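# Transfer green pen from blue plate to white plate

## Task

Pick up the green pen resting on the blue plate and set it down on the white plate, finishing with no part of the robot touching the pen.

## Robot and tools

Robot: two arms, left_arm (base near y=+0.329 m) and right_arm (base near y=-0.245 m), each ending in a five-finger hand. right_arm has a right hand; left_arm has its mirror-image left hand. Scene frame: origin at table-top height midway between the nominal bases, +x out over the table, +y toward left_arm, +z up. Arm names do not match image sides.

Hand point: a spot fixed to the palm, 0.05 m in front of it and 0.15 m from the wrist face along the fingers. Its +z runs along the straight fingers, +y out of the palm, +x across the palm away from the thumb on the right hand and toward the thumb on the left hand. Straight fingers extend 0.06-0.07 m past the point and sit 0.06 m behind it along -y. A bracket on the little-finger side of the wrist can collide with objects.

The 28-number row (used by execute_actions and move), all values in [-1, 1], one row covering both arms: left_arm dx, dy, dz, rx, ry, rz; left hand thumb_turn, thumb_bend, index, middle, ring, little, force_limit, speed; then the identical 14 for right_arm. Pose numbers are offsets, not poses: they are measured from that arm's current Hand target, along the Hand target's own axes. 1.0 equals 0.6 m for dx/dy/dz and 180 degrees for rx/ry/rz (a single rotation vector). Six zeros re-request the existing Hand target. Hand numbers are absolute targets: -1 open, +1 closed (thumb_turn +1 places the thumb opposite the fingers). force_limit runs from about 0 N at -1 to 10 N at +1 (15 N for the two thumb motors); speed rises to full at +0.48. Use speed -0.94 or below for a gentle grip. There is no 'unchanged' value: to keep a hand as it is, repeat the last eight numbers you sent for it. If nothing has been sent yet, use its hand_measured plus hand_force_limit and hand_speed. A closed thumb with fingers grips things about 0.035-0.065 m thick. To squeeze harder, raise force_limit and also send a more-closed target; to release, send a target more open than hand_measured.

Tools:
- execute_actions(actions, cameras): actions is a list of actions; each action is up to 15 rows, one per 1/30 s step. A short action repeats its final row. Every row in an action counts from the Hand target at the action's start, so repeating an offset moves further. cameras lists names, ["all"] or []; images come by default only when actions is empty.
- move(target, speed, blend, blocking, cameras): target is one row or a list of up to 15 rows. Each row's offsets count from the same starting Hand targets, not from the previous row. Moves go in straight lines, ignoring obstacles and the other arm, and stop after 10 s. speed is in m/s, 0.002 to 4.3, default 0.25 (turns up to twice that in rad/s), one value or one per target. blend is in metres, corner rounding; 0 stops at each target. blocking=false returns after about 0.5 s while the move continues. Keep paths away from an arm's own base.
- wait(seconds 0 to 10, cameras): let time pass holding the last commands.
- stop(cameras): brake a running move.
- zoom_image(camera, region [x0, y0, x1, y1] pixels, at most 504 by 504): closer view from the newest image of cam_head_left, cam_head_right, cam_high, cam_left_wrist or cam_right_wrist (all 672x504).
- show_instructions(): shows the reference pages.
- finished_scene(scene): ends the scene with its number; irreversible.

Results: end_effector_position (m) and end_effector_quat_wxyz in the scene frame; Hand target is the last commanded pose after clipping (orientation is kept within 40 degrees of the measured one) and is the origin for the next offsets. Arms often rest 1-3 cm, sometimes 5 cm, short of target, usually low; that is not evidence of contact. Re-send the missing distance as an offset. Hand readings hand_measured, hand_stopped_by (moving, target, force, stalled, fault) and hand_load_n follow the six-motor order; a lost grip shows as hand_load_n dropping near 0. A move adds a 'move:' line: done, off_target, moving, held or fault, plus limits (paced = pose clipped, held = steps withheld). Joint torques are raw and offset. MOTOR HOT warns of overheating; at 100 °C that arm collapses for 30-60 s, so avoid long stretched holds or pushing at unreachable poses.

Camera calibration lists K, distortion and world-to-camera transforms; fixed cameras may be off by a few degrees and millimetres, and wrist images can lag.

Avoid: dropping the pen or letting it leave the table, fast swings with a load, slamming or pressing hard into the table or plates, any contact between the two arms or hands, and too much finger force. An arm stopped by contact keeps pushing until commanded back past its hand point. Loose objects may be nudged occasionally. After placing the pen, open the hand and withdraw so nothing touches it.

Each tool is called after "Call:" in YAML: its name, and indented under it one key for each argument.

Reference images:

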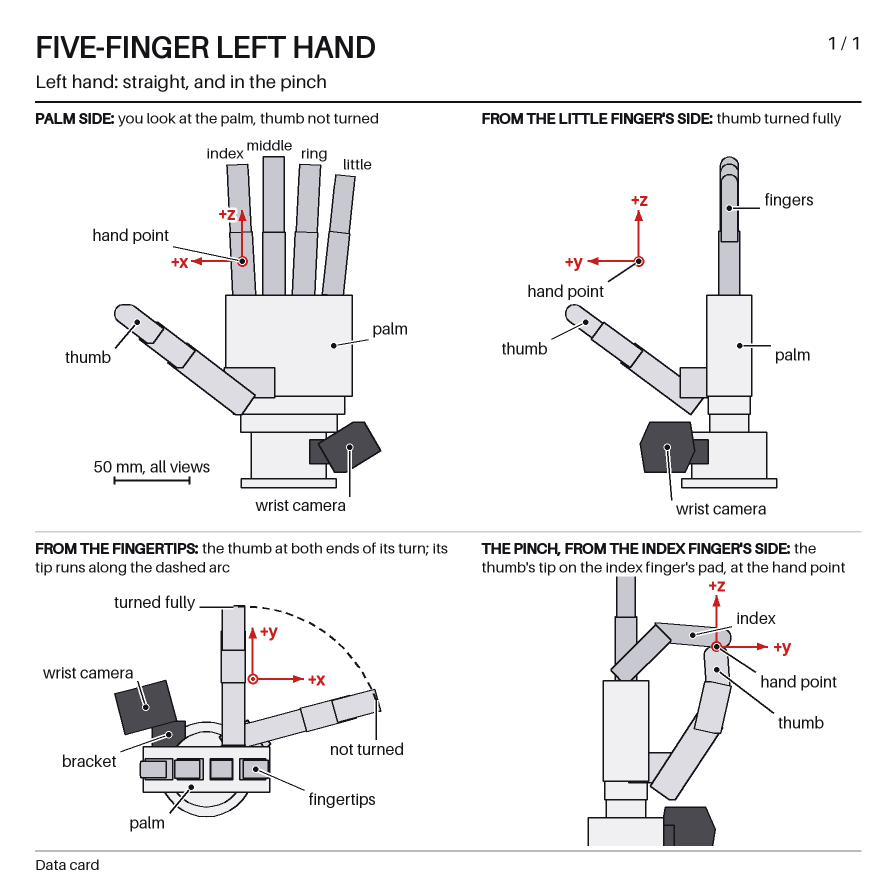

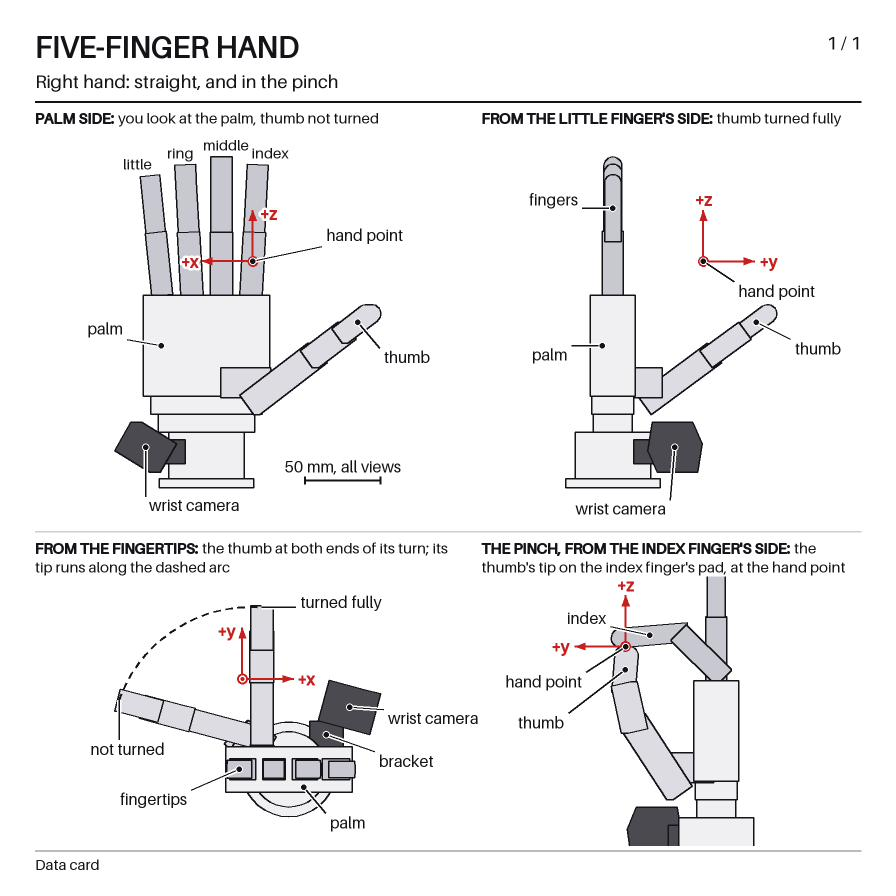

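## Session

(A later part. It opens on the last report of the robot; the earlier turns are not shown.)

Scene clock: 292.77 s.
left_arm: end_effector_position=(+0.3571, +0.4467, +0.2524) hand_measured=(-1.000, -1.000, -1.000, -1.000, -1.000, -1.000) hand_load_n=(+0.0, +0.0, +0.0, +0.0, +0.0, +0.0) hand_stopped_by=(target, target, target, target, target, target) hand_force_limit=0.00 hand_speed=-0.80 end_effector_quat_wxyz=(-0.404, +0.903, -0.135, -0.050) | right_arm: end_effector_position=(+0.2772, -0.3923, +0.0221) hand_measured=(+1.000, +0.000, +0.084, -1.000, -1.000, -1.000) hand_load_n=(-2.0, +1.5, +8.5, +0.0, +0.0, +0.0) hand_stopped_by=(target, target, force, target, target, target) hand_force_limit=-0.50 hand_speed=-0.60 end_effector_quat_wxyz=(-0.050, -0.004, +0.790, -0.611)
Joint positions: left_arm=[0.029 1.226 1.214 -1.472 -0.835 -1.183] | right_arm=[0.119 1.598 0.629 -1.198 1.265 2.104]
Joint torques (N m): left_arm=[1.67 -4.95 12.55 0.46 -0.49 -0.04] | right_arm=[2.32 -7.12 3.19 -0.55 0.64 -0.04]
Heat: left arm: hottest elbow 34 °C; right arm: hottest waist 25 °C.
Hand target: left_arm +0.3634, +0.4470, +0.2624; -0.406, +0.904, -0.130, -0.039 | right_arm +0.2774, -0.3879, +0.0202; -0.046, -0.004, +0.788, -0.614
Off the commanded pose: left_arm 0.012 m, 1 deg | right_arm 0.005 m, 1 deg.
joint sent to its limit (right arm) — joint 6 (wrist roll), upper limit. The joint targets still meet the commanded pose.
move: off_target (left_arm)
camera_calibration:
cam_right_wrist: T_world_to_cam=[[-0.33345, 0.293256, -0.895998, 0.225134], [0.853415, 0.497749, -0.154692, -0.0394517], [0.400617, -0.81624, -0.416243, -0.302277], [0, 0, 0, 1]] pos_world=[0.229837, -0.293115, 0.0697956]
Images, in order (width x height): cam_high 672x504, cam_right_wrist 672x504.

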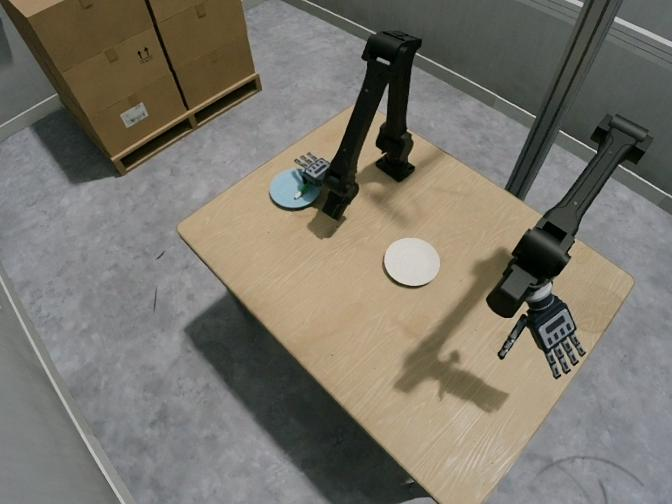

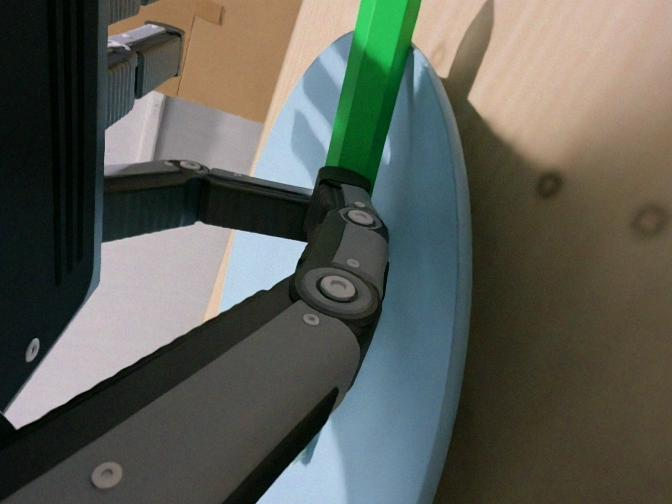

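Call:
move:
  target: [0,0,0,0,0,0,-1,-1,-1,-1,-1,-1,0,-0.8,0.0051,-0.0645,-0.0161,0,0,0,1,0,0.2,-1,-1,-1,-0.5,-0.6]
  cameras: ["cam_high","cam_right_wrist","cam_head_right"]
  speed: 0.08

Call:
zoom_image:
  camera: "cam_high"
  region: [260, 120, 380, 220]

Scene clock: 299.77 s.
left_arm: end_effector_position=(+0.3571, +0.4467, +0.2524) hand_measured=(-1.000, -1.000, -1.000, -1.000, -1.000, -1.000) hand_load_n=(+0.0, +0.0, +0.0, -0.5, +0.0, +0.0) hand_stopped_by=(target, target, target, target, target, target) hand_force_limit=0.00 hand_speed=-0.80 end_effector_quat_wxyz=(-0.404, +0.903, -0.135, -0.050) | right_arm: end_effector_position=(+0.2653, -0.3934, +0.0501) hand_measured=(+1.000, +0.000, +0.084, -1.000, -1.000, -1.000) hand_load_n=(-1.5, +1.5, +8.0, +0.0, +0.0, +0.0) hand_stopped_by=(target, target, force, target, target, target) hand_force_limit=-0.50 hand_speed=-0.60 end_effector_quat_wxyz=(-0.062, -0.013, +0.788, -0.612)
Joint positions: left_arm=[0.029 1.226 1.214 -1.472 -0.835 -1.183] | right_arm=[0.119 1.508 0.629 -1.319 1.265 2.104]
Joint torques (N m): left_arm=[1.85 -4.95 12.59 0.5 -0.48 -0.04] | right_arm=[1.85 -8.47 5.74 -1.5 0.55 -0.02]
Heat: left arm: hottest elbow 34 °C; right arm: hottest waist 25 °C.
Hand target: left_arm +0.3634, +0.4470, +0.2624; -0.406, +0.904, -0.130, -0.039 | right_arm +0.2774, -0.3879, +0.0602; -0.046, -0.003, +0.788, -0.614
Off the commanded pose: left_arm 0.012 m, 1 deg | right_arm 0.017 m, 2 deg.
joint sent to its limit (right arm) — joint 6 (wrist roll), upper limit. The joint targets still meet the commanded pose.
move: off_target (left_arm, right_arm)
camera_calibration:
cam_right_wrist: T_world_to_cam=[[-0.360564, 0.290573, -0.886319, 0.252222], [0.848318, 0.497186, -0.182106, -0.0218795], [0.38775, -0.817541, -0.425766, -0.28341], [0, 0, 0, 1]] pos_world=[0.219395, -0.29411, 0.0988989]
Images, in order (width x height): cam_head_right 672x504, cam_high 672x504, cam_right_wrist 672x504.

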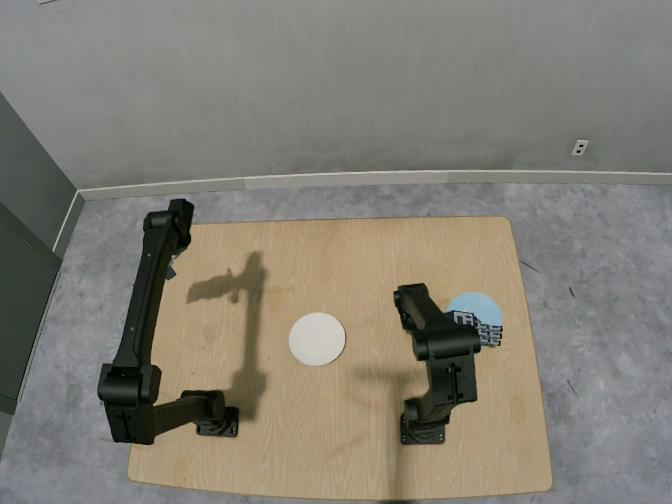

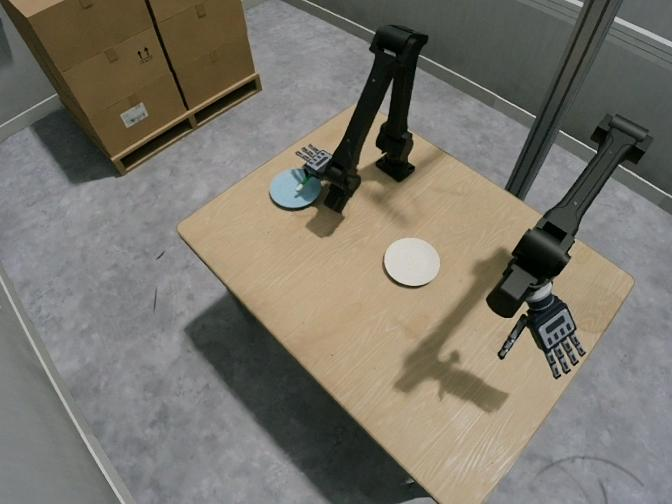

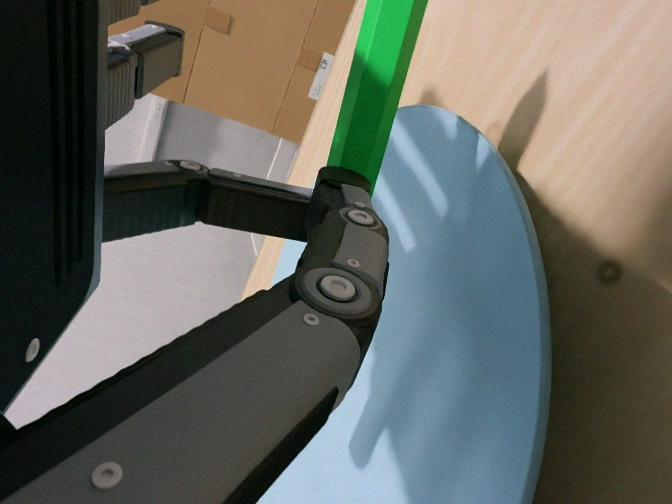

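Scaled by 4.200 from the camera's 672x504 image, which has a finer 960x720 frame.

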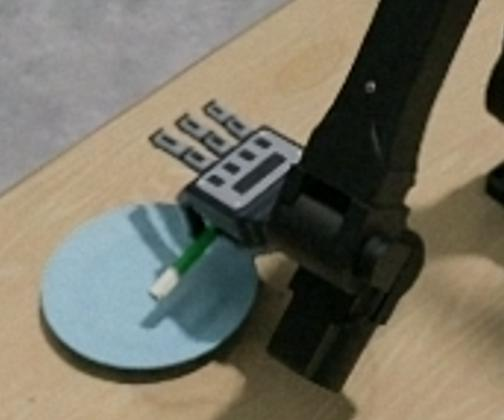

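Call:
move:
  target:
    - [0,0,0,0,0,0,-1,-1,-1,-1,-1,-1,0,-0.8,0.0182,-0.2245,-0.0613,0,0,0,1,0,0.2,-1,-1,-1,-0.5,-0.6]
    - [0,0,0,0,0,0,-1,-1,-1,-1,-1,-1,0,-0.8,-0.0647,-0.1747,-0.423,0.006,-0.212,-0.0444,1,0,0.2,-1,-1,-1,-0.5,-0.6]
    - [0,0,0,0,0,0,-1,-1,-1,-1,-1,-1,0,-0.8,0.068,-0.045,-0.7618,0.012,-0.4243,-0.0888,1,0,0.2,-1,-1,-1,-0.5,-0.6]
  blend: [0.03,0.04,0]
  speed: [0.12,0.2,0.2]
  cameras: ["all"]

Scene clock: 337.37 s.
left_arm: end_effector_position=(+0.3571, +0.4467, +0.2524) hand_measured=(-1.000, -1.000, -1.000, -1.000, -1.000, -1.000) hand_load_n=(+0.0, +0.0, +0.0, +0.0, +0.0, +0.0) hand_stopped_by=(target, target, target, target, target, target) hand_force_limit=0.00 hand_speed=-0.80 end_effector_quat_wxyz=(-0.404, +0.903, -0.135, -0.050) | right_arm: end_effector_position=(+0.2715, +0.0507, +0.1954) hand_measured=(+1.000, +0.000, +0.084, -1.000, -1.000, -1.000) hand_load_n=(-2.0, +1.5, +8.0, +0.0, +0.0, +0.0) hand_stopped_by=(target, target, force, target, target, target) hand_force_limit=-0.50 hand_speed=-0.60 end_effector_quat_wxyz=(+0.364, -0.485, +0.628, -0.488)
Joint positions: left_arm=[0.029 1.226 1.214 -1.472 -0.835 -1.183] | right_arm=[1.265 1.228 0.872 -1.021 1.304 1.352]
Joint torques (N m): left_arm=[1.67 -4.84 12.57 0.44 -0.47 -0.04] | right_arm=[0.73 -9.29 6.61 1.06 0.71 -0.3]
Heat: left arm: hottest elbow 35 °C; right arm: hottest waist 25 °C.
Hand target: left_arm +0.3634, +0.4470, +0.2624; -0.406, +0.904, -0.130, -0.039 | right_arm +0.2694, +0.0500, +0.2001; +0.371, -0.483, +0.629, -0.483
Off the commanded pose: left_arm 0.012 m, 1 deg | right_arm 0.005 m, 1 deg.
move: off_target (left_arm)
camera_calibration:
cam_right_wrist: T_world_to_cam=[[-0.349782, -0.203867, -0.91438, 0.281852], [-0.304722, 0.947718, -0.0947327, 0.051533], [0.885888, 0.245496, -0.393617, -0.0561996], [0, 0, 0, 1]] pos_world=[0.164076, 0.0224182, 0.24048]

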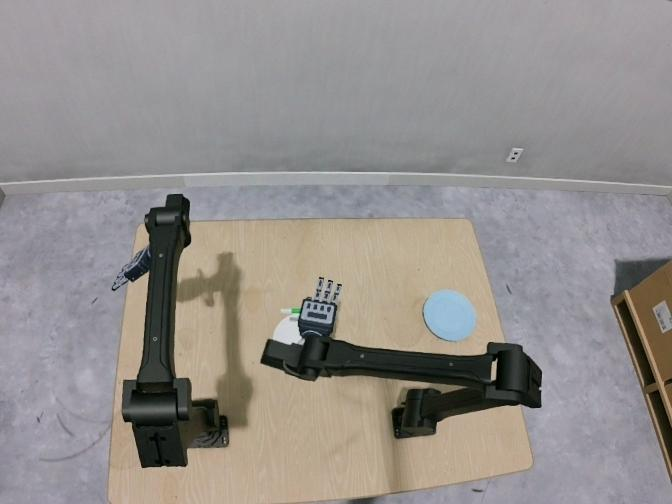

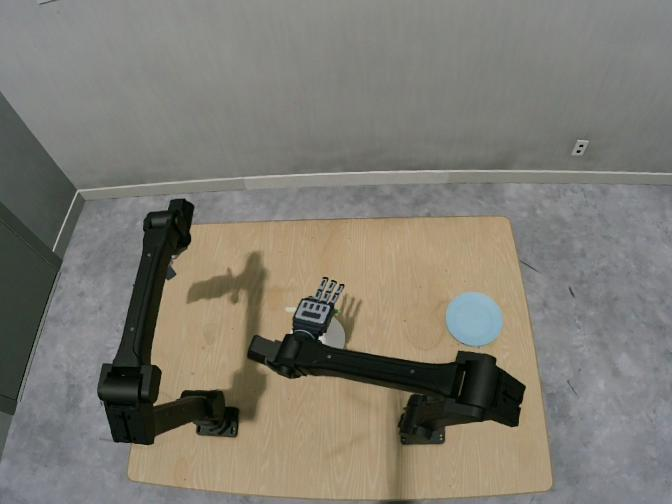

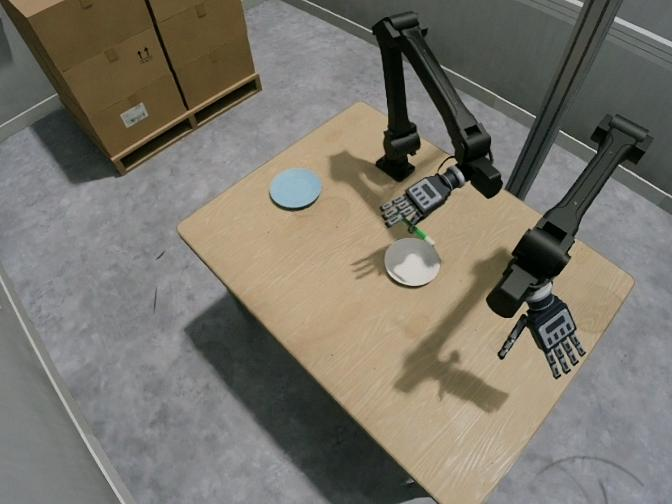

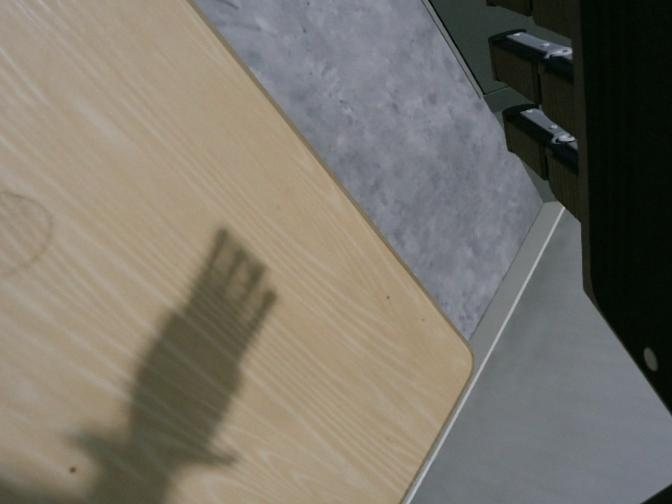

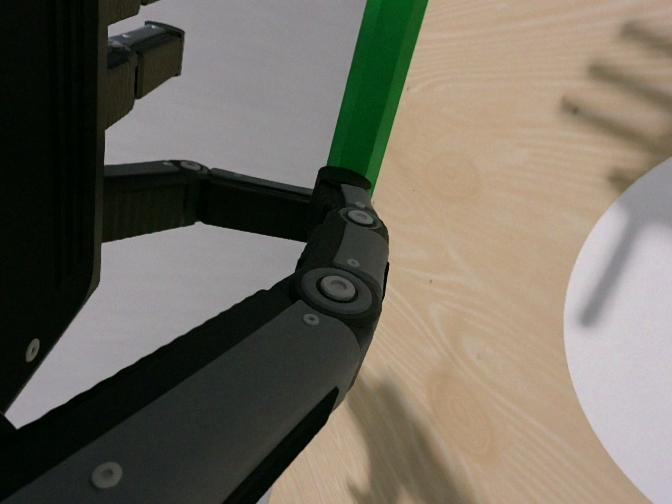

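Call:
zoom_image:
  camera: "cam_high"
  region: [350, 190, 470, 300]

Call:
zoom_image:
  camera: "cam_head_left"
  region: [250, 270, 370, 380]

Call:
zoom_image:
  camera: "cam_head_right"
  region: [250, 260, 370, 370]

Scaled by 4.200 from the camera's 672x504 image, which has a finer 960x720 frame.

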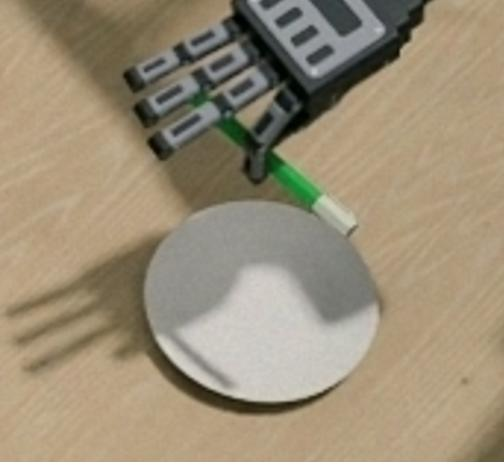

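Scaled by 4.200 from the camera's 672x504 image, which has a finer 960x720 frame.

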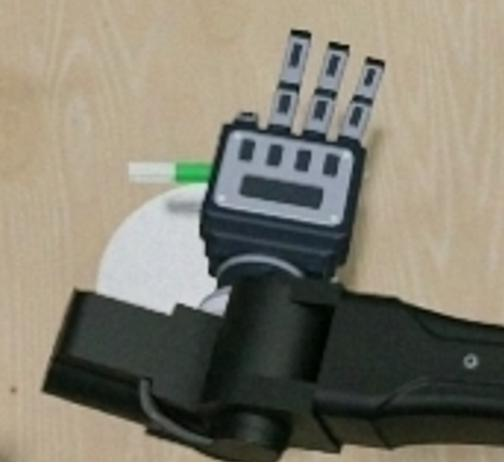

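Scaled by 4.200 from the camera's 672x504 image, which has a finer 960x720 frame.

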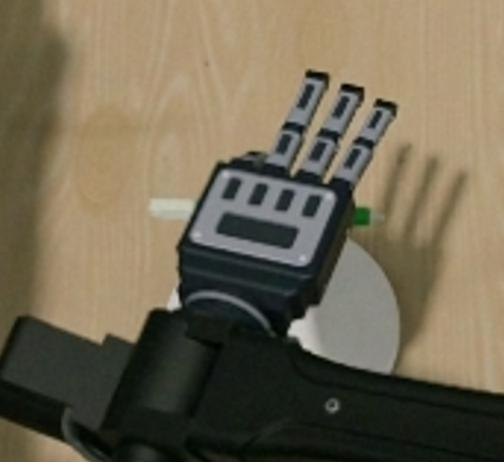

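Call:
move:
  target: [0,0,0,0,0,0,-1,-1,-1,-1,-1,-1,0,-0.8,-0.0108,0.209,0.0245,0,0,0,1,0,0.2,-1,-1,-1,-0.5,-0.6]
  speed: 0.12
  cameras: ["cam_high","cam_head_right","cam_head_left","cam_right_wrist"]

Call:
zoom_image:
  camera: "cam_high"
  region: [350, 190, 470, 300]

Call:
zoom_image:
  camera: "cam_head_right"
  region: [250, 270, 370, 380]

Scene clock: 384.33 s.
left_arm: end_effector_position=(+0.3571, +0.4467, +0.2524) hand_measured=(-1.000, -1.000, -1.000, -1.000, -1.000, -1.000) hand_load_n=(-0.5, +0.0, +0.0, +0.0, +0.0, +0.0) hand_stopped_by=(target, target, target, target, target, target) hand_force_limit=0.00 hand_speed=-0.80 end_effector_quat_wxyz=(-0.404, +0.903, -0.135, -0.050) | right_arm: end_effector_position=(+0.2571, +0.0565, +0.0777) hand_measured=(+1.000, +0.000, +0.084, -1.000, -1.000, -1.000) hand_load_n=(-2.0, +1.5, +8.5, +0.0, +0.0, +0.0) hand_stopped_by=(target, target, force, target, target, target) hand_force_limit=-0.50 hand_speed=-0.60 end_effector_quat_wxyz=(+0.365, -0.482, +0.632, -0.485)
Joint positions: left_arm=[0.029 1.226 1.214 -1.472 -0.835 -1.183] | right_arm=[1.311 1.452 0.726 -0.823 1.305 1.542]
Joint torques (N m): left_arm=[1.67 -4.84 12.59 0.46 -0.48 -0.03] | right_arm=[0.91 -7.53 5.45 0.47 0.82 -0.02]
Heat: left arm: hottest elbow 35 °C; right arm: hottest waist 25 °C.
Hand target: left_arm +0.3634, +0.4470, +0.2624; -0.406, +0.904, -0.130, -0.039 | right_arm +0.2535, +0.0609, +0.0751; +0.371, -0.483, +0.629, -0.483
Off the commanded pose: left_arm 0.012 m, 1 deg | right_arm 0.006 m, 1 deg.
move: off_target (left_arm)
camera_calibration:
cam_right_wrist: T_world_to_cam=[[-0.351118, -0.192152, -0.916403, 0.1702], [-0.300888, 0.949961, -0.0839037, 0.0286091], [0.886669, 0.246274, -0.391365, -0.0917021], [0, 0, 0, 1]] pos_world=[0.149678, 0.0281106, 0.122484]
Images, in order (width x height): cam_head_left 672x504, cam_head_right 672x504, cam_high 672x504, cam_right_wrist 672x504.

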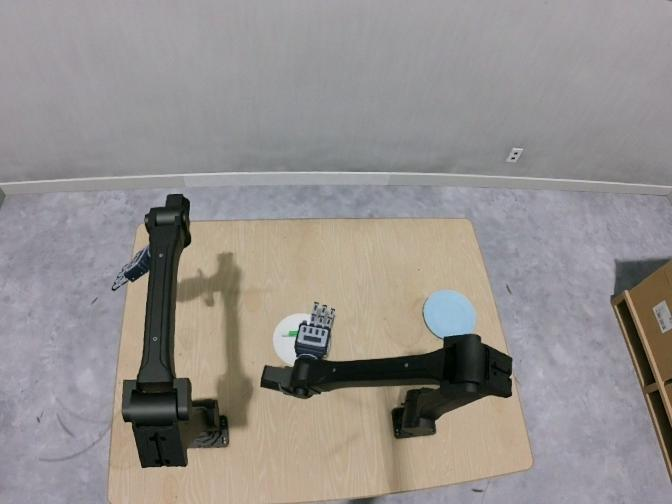

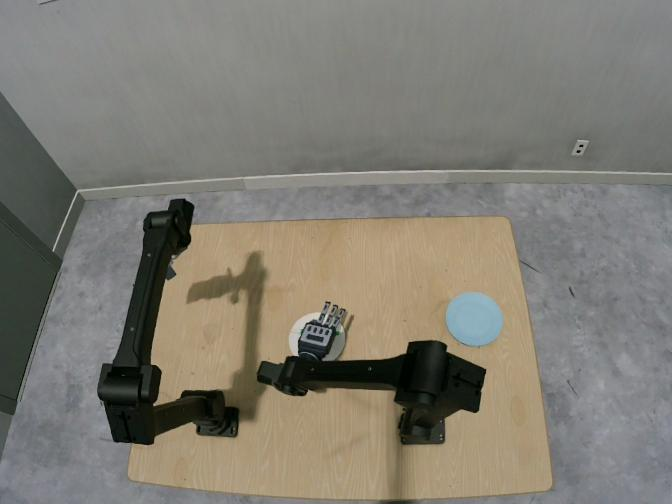

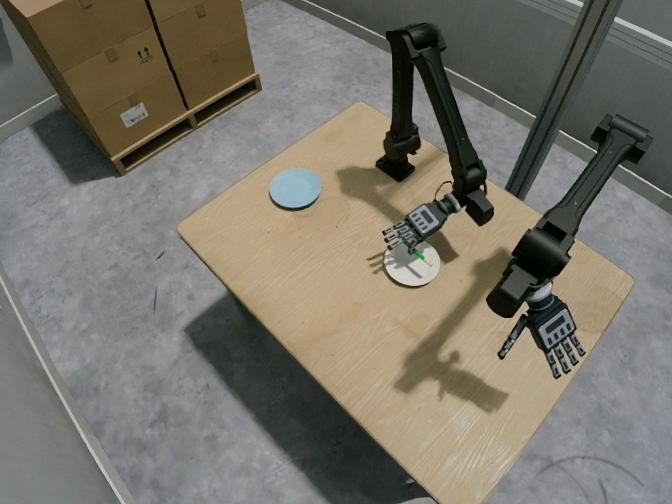

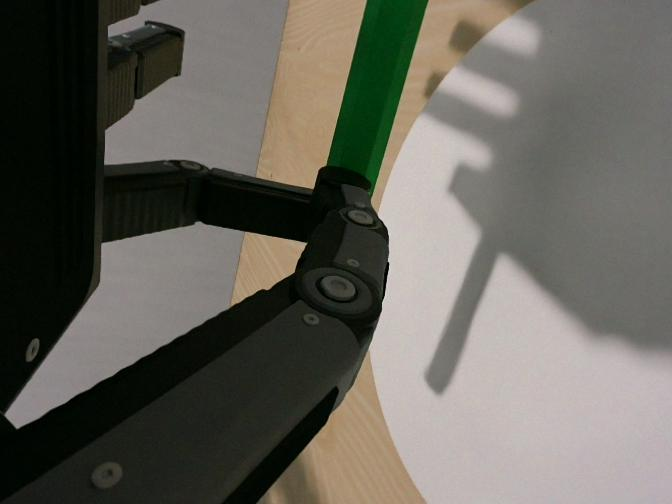

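Scaled by 4.200 from the camera's 672x504 image, which has a finer 960x720 frame.

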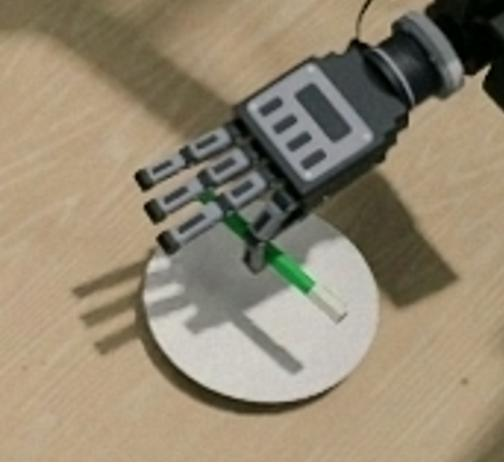

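Scaled by 4.200 from the camera's 672x504 image, which has a finer 960x720 frame.

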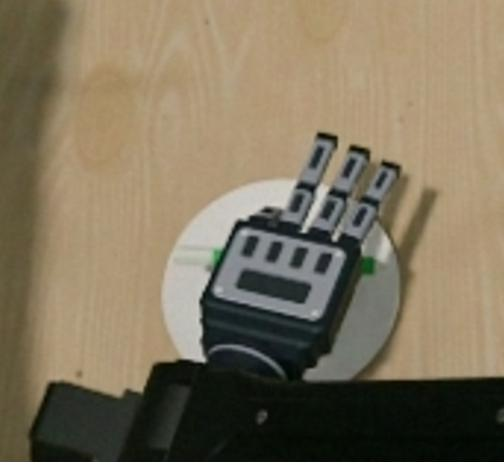

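Call:
move:
  target: [0,0,0,0,0,0,-1,-1,-1,-1,-1,-1,0,-0.8,-0.0053,0.0772,0.021,0,0,0,1,0,0.2,-1,-1,-1,-0.5,-0.6]
  speed: 0.06
  cameras: ["cam_high","cam_head_right","cam_right_wrist"]

Call:
zoom_image:
  camera: "cam_high"
  region: [350, 190, 470, 300]

Scene clock: 389.97 s.
left_arm: end_effector_position=(+0.3571, +0.4467, +0.2524) hand_measured=(-1.000, -1.000, -1.000, -1.000, -1.000, -1.000) hand_load_n=(+0.0, +0.0, +0.0, +0.0, +0.0, +0.0) hand_stopped_by=(target, target, target, target, target, target) hand_force_limit=0.00 hand_speed=-0.80 end_effector_quat_wxyz=(-0.404, +0.903, -0.135, -0.050) | right_arm: end_effector_position=(+0.2589, +0.0621, +0.0307) hand_measured=(+1.000, +0.000, +0.084, -1.000, -1.000, -1.000) hand_load_n=(-2.0, +1.5, +8.0, +0.0, +0.0, +0.0) hand_stopped_by=(target, target, force, target, target, target) hand_force_limit=-0.50 hand_speed=-0.60 end_effector_quat_wxyz=(+0.368, -0.479, +0.634, -0.483)
Joint positions: left_arm=[0.029 1.226 1.214 -1.472 -0.835 -1.183] | right_arm=[1.311 1.579 0.695 -0.664 1.306 1.551]
Joint torques (N m): left_arm=[1.9 -4.89 12.53 0.53 -0.48 -0.06] | right_arm=[1.55 -8.7 4.59 0.76 0.88 -0.17]
Heat: left arm: hottest elbow 35 °C; right arm: hottest waist 25 °C.
Hand target: left_arm +0.3634, +0.4470, +0.2624; -0.406, +0.904, -0.130, -0.039 | right_arm +0.2545, +0.0638, +0.0270; +0.371, -0.483, +0.629, -0.483
Off the commanded pose: left_arm 0.012 m, 1 deg | right_arm 0.006 m, 1 deg.
move: off_target (left_arm)
camera_calibration:
cam_right_wrist: T_world_to_cam=[[-0.348273, -0.182372, -0.919482, 0.127603], [-0.298324, 0.951457, -0.0757171, 0.0188931], [0.888656, 0.247933, -0.385773, -0.113761], [0, 0, 0, 1]] pos_world=[0.151172, 0.0335003, 0.0748726]
Images, in order (width x height): cam_head_right 672x504, cam_high 672x504, cam_right_wrist 672x504.

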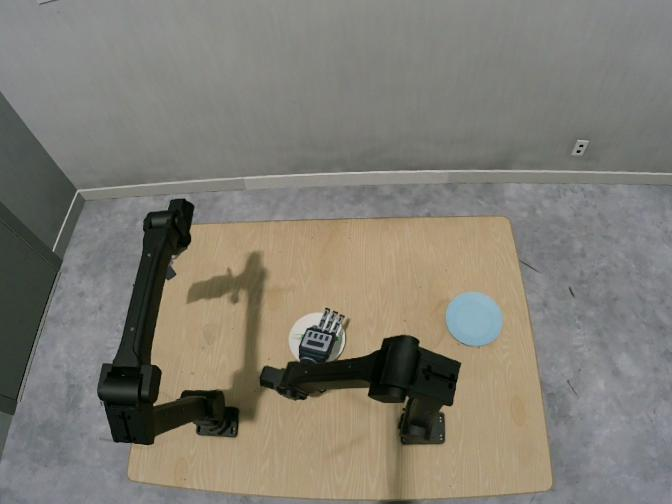

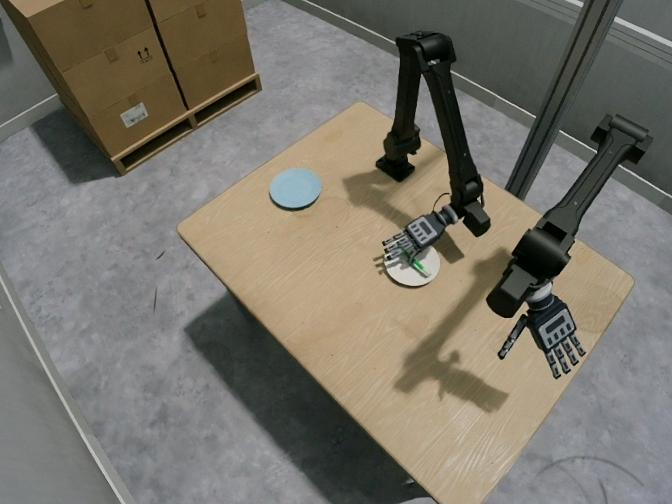

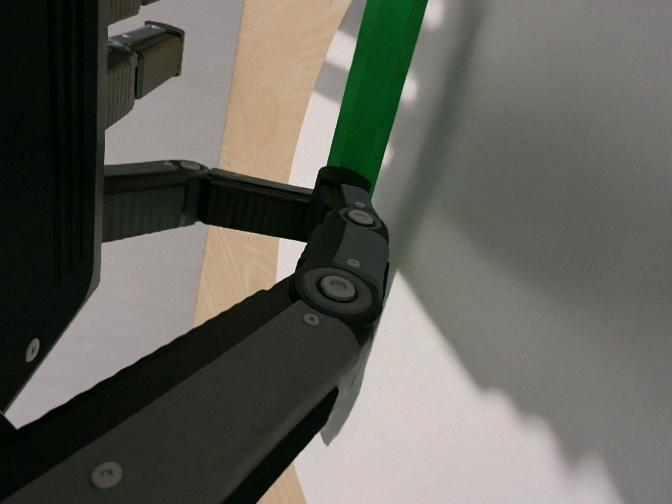

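Scaled by 4.200 from the camera's 672x504 image, which has a finer 960x720 frame.

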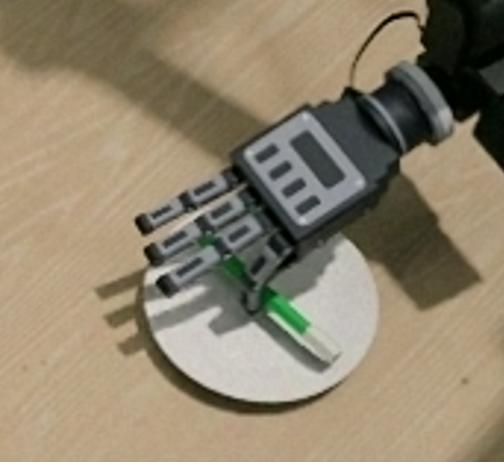

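Call:
move:
  target:
    - [0,0,0,0,0,0,-1,-1,-1,-1,-1,-1,0,-0.8,0,0.0105,0.0028,0,0,0,1,0,0.2,-1,-1,-1,-0.5,-0.6]
    - [0,0,0,0,0,0,-1,-1,-1,-1,-1,-1,0,-0.8,0,0.0105,0.0028,0,0,0,1,0,-0.35,-1,-1,-1,-0.5,-0.5]
  speed: 0.05
  cameras: ["cam_high","cam_head_right","cam_right_wrist"]

Call:
zoom_image:
  camera: "cam_high"
  region: [350, 190, 470, 300]

Scene clock: 396.20 s.
left_arm: end_effector_position=(+0.3571, +0.4467, +0.2524) hand_measured=(-1.000, -1.000, -1.000, -1.000, -1.000, -1.000) hand_load_n=(+0.0, +0.0, +0.0, +0.0, +0.0, +0.0) hand_stopped_by=(target, target, target, target, target, target) hand_force_limit=0.00 hand_speed=-0.80 end_effector_quat_wxyz=(-0.404, +0.903, -0.135, -0.050) | right_arm: end_effector_position=(+0.2590, +0.0624, +0.0251) hand_measured=(+1.000, +0.000, -0.350, -1.000, -1.000, -1.000) hand_load_n=(+0.0, +0.0, +0.0, +0.0, +0.0, +0.0) hand_stopped_by=(target, target, target, target, target, target) hand_force_limit=-0.50 hand_speed=-0.50 end_effector_quat_wxyz=(+0.369, -0.478, +0.634, -0.483)
Joint positions: left_arm=[0.029 1.226 1.214 -1.472 -0.835 -1.183] | right_arm=[1.311 1.593 0.69 -0.641 1.306 1.551]
Joint torques (N m): left_arm=[1.67 -4.89 12.59 0.54 -0.5 -0.03] | right_arm=[1.49 -7.24 4.3 1.07 0.88 -0.13]
Heat: left arm: hottest elbow 35 °C; right arm: hottest waist 25 °C.
Hand target: left_arm +0.3634, +0.4470, +0.2624; -0.406, +0.904, -0.130, -0.039 | right_arm +0.2545, +0.0639, +0.0205; +0.371, -0.483, +0.629, -0.483
Off the commanded pose: left_arm 0.012 m, 1 deg | right_arm 0.007 m, 1 deg.
move: off_target (left_arm)
camera_calibration:
cam_right_wrist: T_world_to_cam=[[-0.347061, -0.17944, -0.920516, 0.122032], [-0.298221, 0.951695, -0.07308, 0.018085], [0.889164, 0.249154, -0.383809, -0.116427], [0, 0, 0, 1]] pos_world=[0.151269, 0.0336944, 0.0689686]
Images, in order (width x height): cam_head_right 672x504, cam_high 672x504, cam_right_wrist 672x504.

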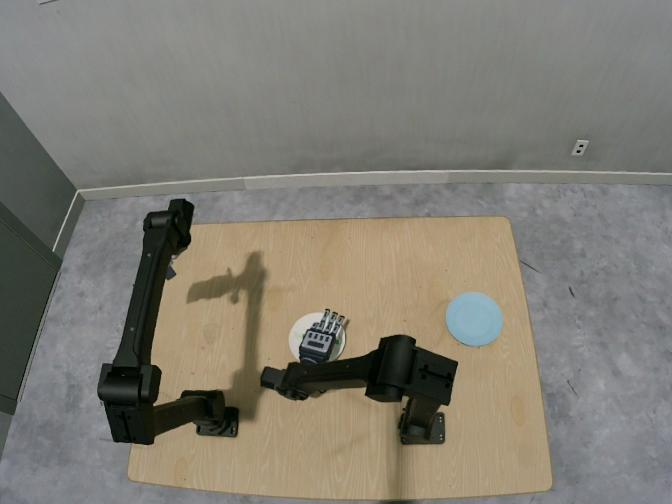

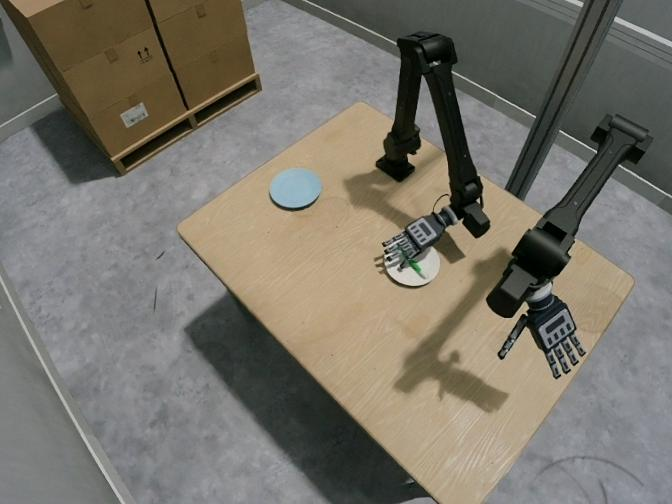

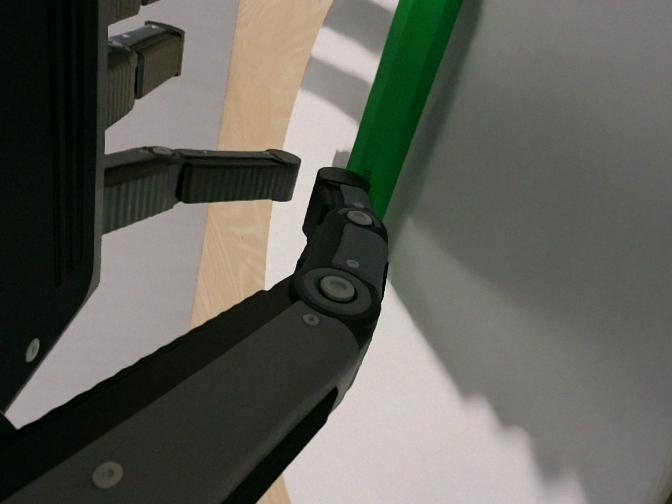

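Scaled by 4.200 from the camera's 672x504 image, which has a finer 960x720 frame.

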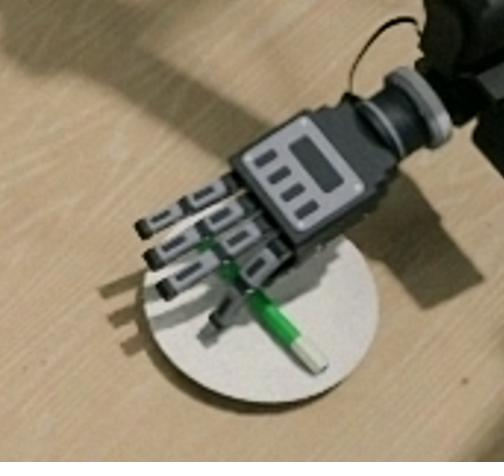

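Call:
move:
  target:
    - [0,0,0,0,0,0,-1,-1,-1,-1,-1,-1,0,-0.8,0,-0.0644,-0.0173,0,0,0,1,0,-0.35,-1,-1,-1,-0.5,-0.5]
    - [0,0,0,0,0,0,-1,-1,-1,-1,-1,-1,0,-0.8,0,-0.27,-0.12,0,0,0,1,0,-0.35,-1,-1,-1,-0.5,-0.5]
  speed: [0.06,0.2]
  blend: [0.02,0]
  cameras: ["cam_high","cam_head_right","cam_right_wrist"]

Call:
zoom_image:
  camera: "cam_high"
  region: [350, 190, 470, 300]

Scene clock: 405.33 s.
left_arm: end_effector_position=(+0.3571, +0.4467, +0.2524) hand_measured=(-1.000, -1.000, -1.000, -1.000, -1.000, -1.000) hand_load_n=(+0.0, +0.0, +0.0, +0.0, +0.0, +0.0) hand_stopped_by=(target, target, target, target, target, target) hand_force_limit=0.00 hand_speed=-0.80 end_effector_quat_wxyz=(-0.404, +0.903, -0.135, -0.050) | right_arm: end_effector_position=(+0.2285, +0.0498, +0.1805) hand_measured=(+1.000, +0.000, -0.350, -1.000, -1.000, -1.000) hand_load_n=(+0.0, +0.0, +0.0, +0.0, +0.0, -0.5) hand_stopped_by=(target, target, target, target, target, target) hand_force_limit=-0.50 hand_speed=-0.50 end_effector_quat_wxyz=(+0.356, -0.489, +0.623, -0.495)
Joint positions: left_arm=[0.029 1.226 1.214 -1.472 -0.835 -1.183] | right_arm=[1.393 1.323 0.907 -1.461 1.299 1.845]
Joint torques (N m): left_arm=[1.79 -5.07 12.57 0.53 -0.49 -0.04] | right_arm=[1.03 -6.3 10.8 -0.5 0.67 -0.05]
Heat: left arm: hottest elbow 35 °C; right arm: hottest waist 25 °C.
Hand target: left_arm +0.3634, +0.4470, +0.2624; -0.406, +0.904, -0.130, -0.039 | right_arm +0.2278, +0.0710, +0.1956; +0.371, -0.483, +0.629, -0.483
Off the commanded pose: left_arm 0.012 m, 1 deg | right_arm 0.026 m, 2 deg.
move: off_target (left_arm, right_arm)
camera_calibration:
cam_right_wrist: T_world_to_cam=[[-0.353819, -0.224164, -0.908054, 0.253773], [-0.302307, 0.946153, -0.115777, 0.0413529], [0.885112, 0.233547, -0.402533, -0.0214584], [0, 0, 0, 1]] pos_world=[0.121284, 0.0227721, 0.226589]
Images, in order (width x height): cam_head_right 672x504, cam_high 672x504, cam_right_wrist 672x504.

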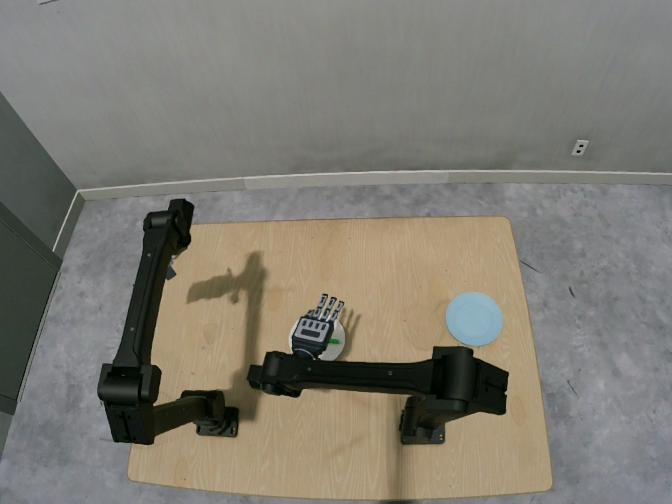

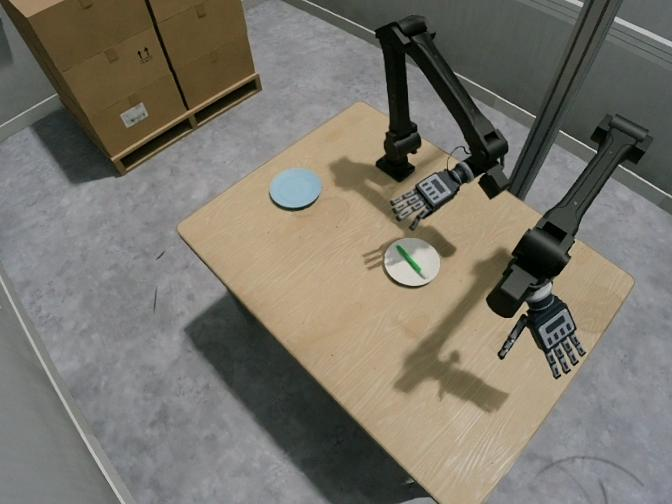

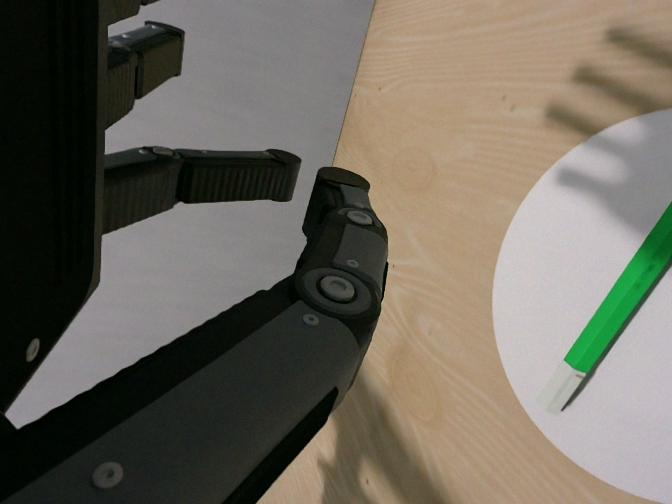

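Scaled by 4.200 from the camera's 672x504 image, which has a finer 960x720 frame.

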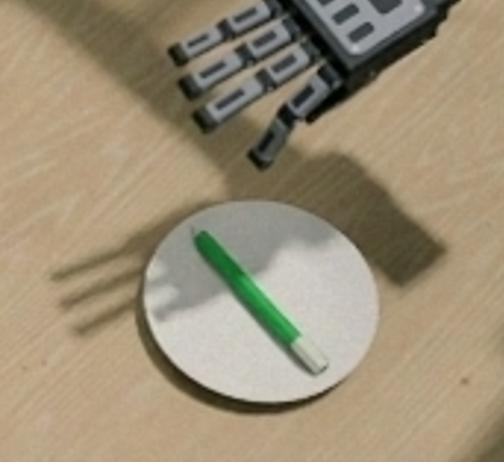

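Pen is on the white plate, untouched by the hand.

Call:
finished_scene:
  scene: 1

The scene is finished: the task was done.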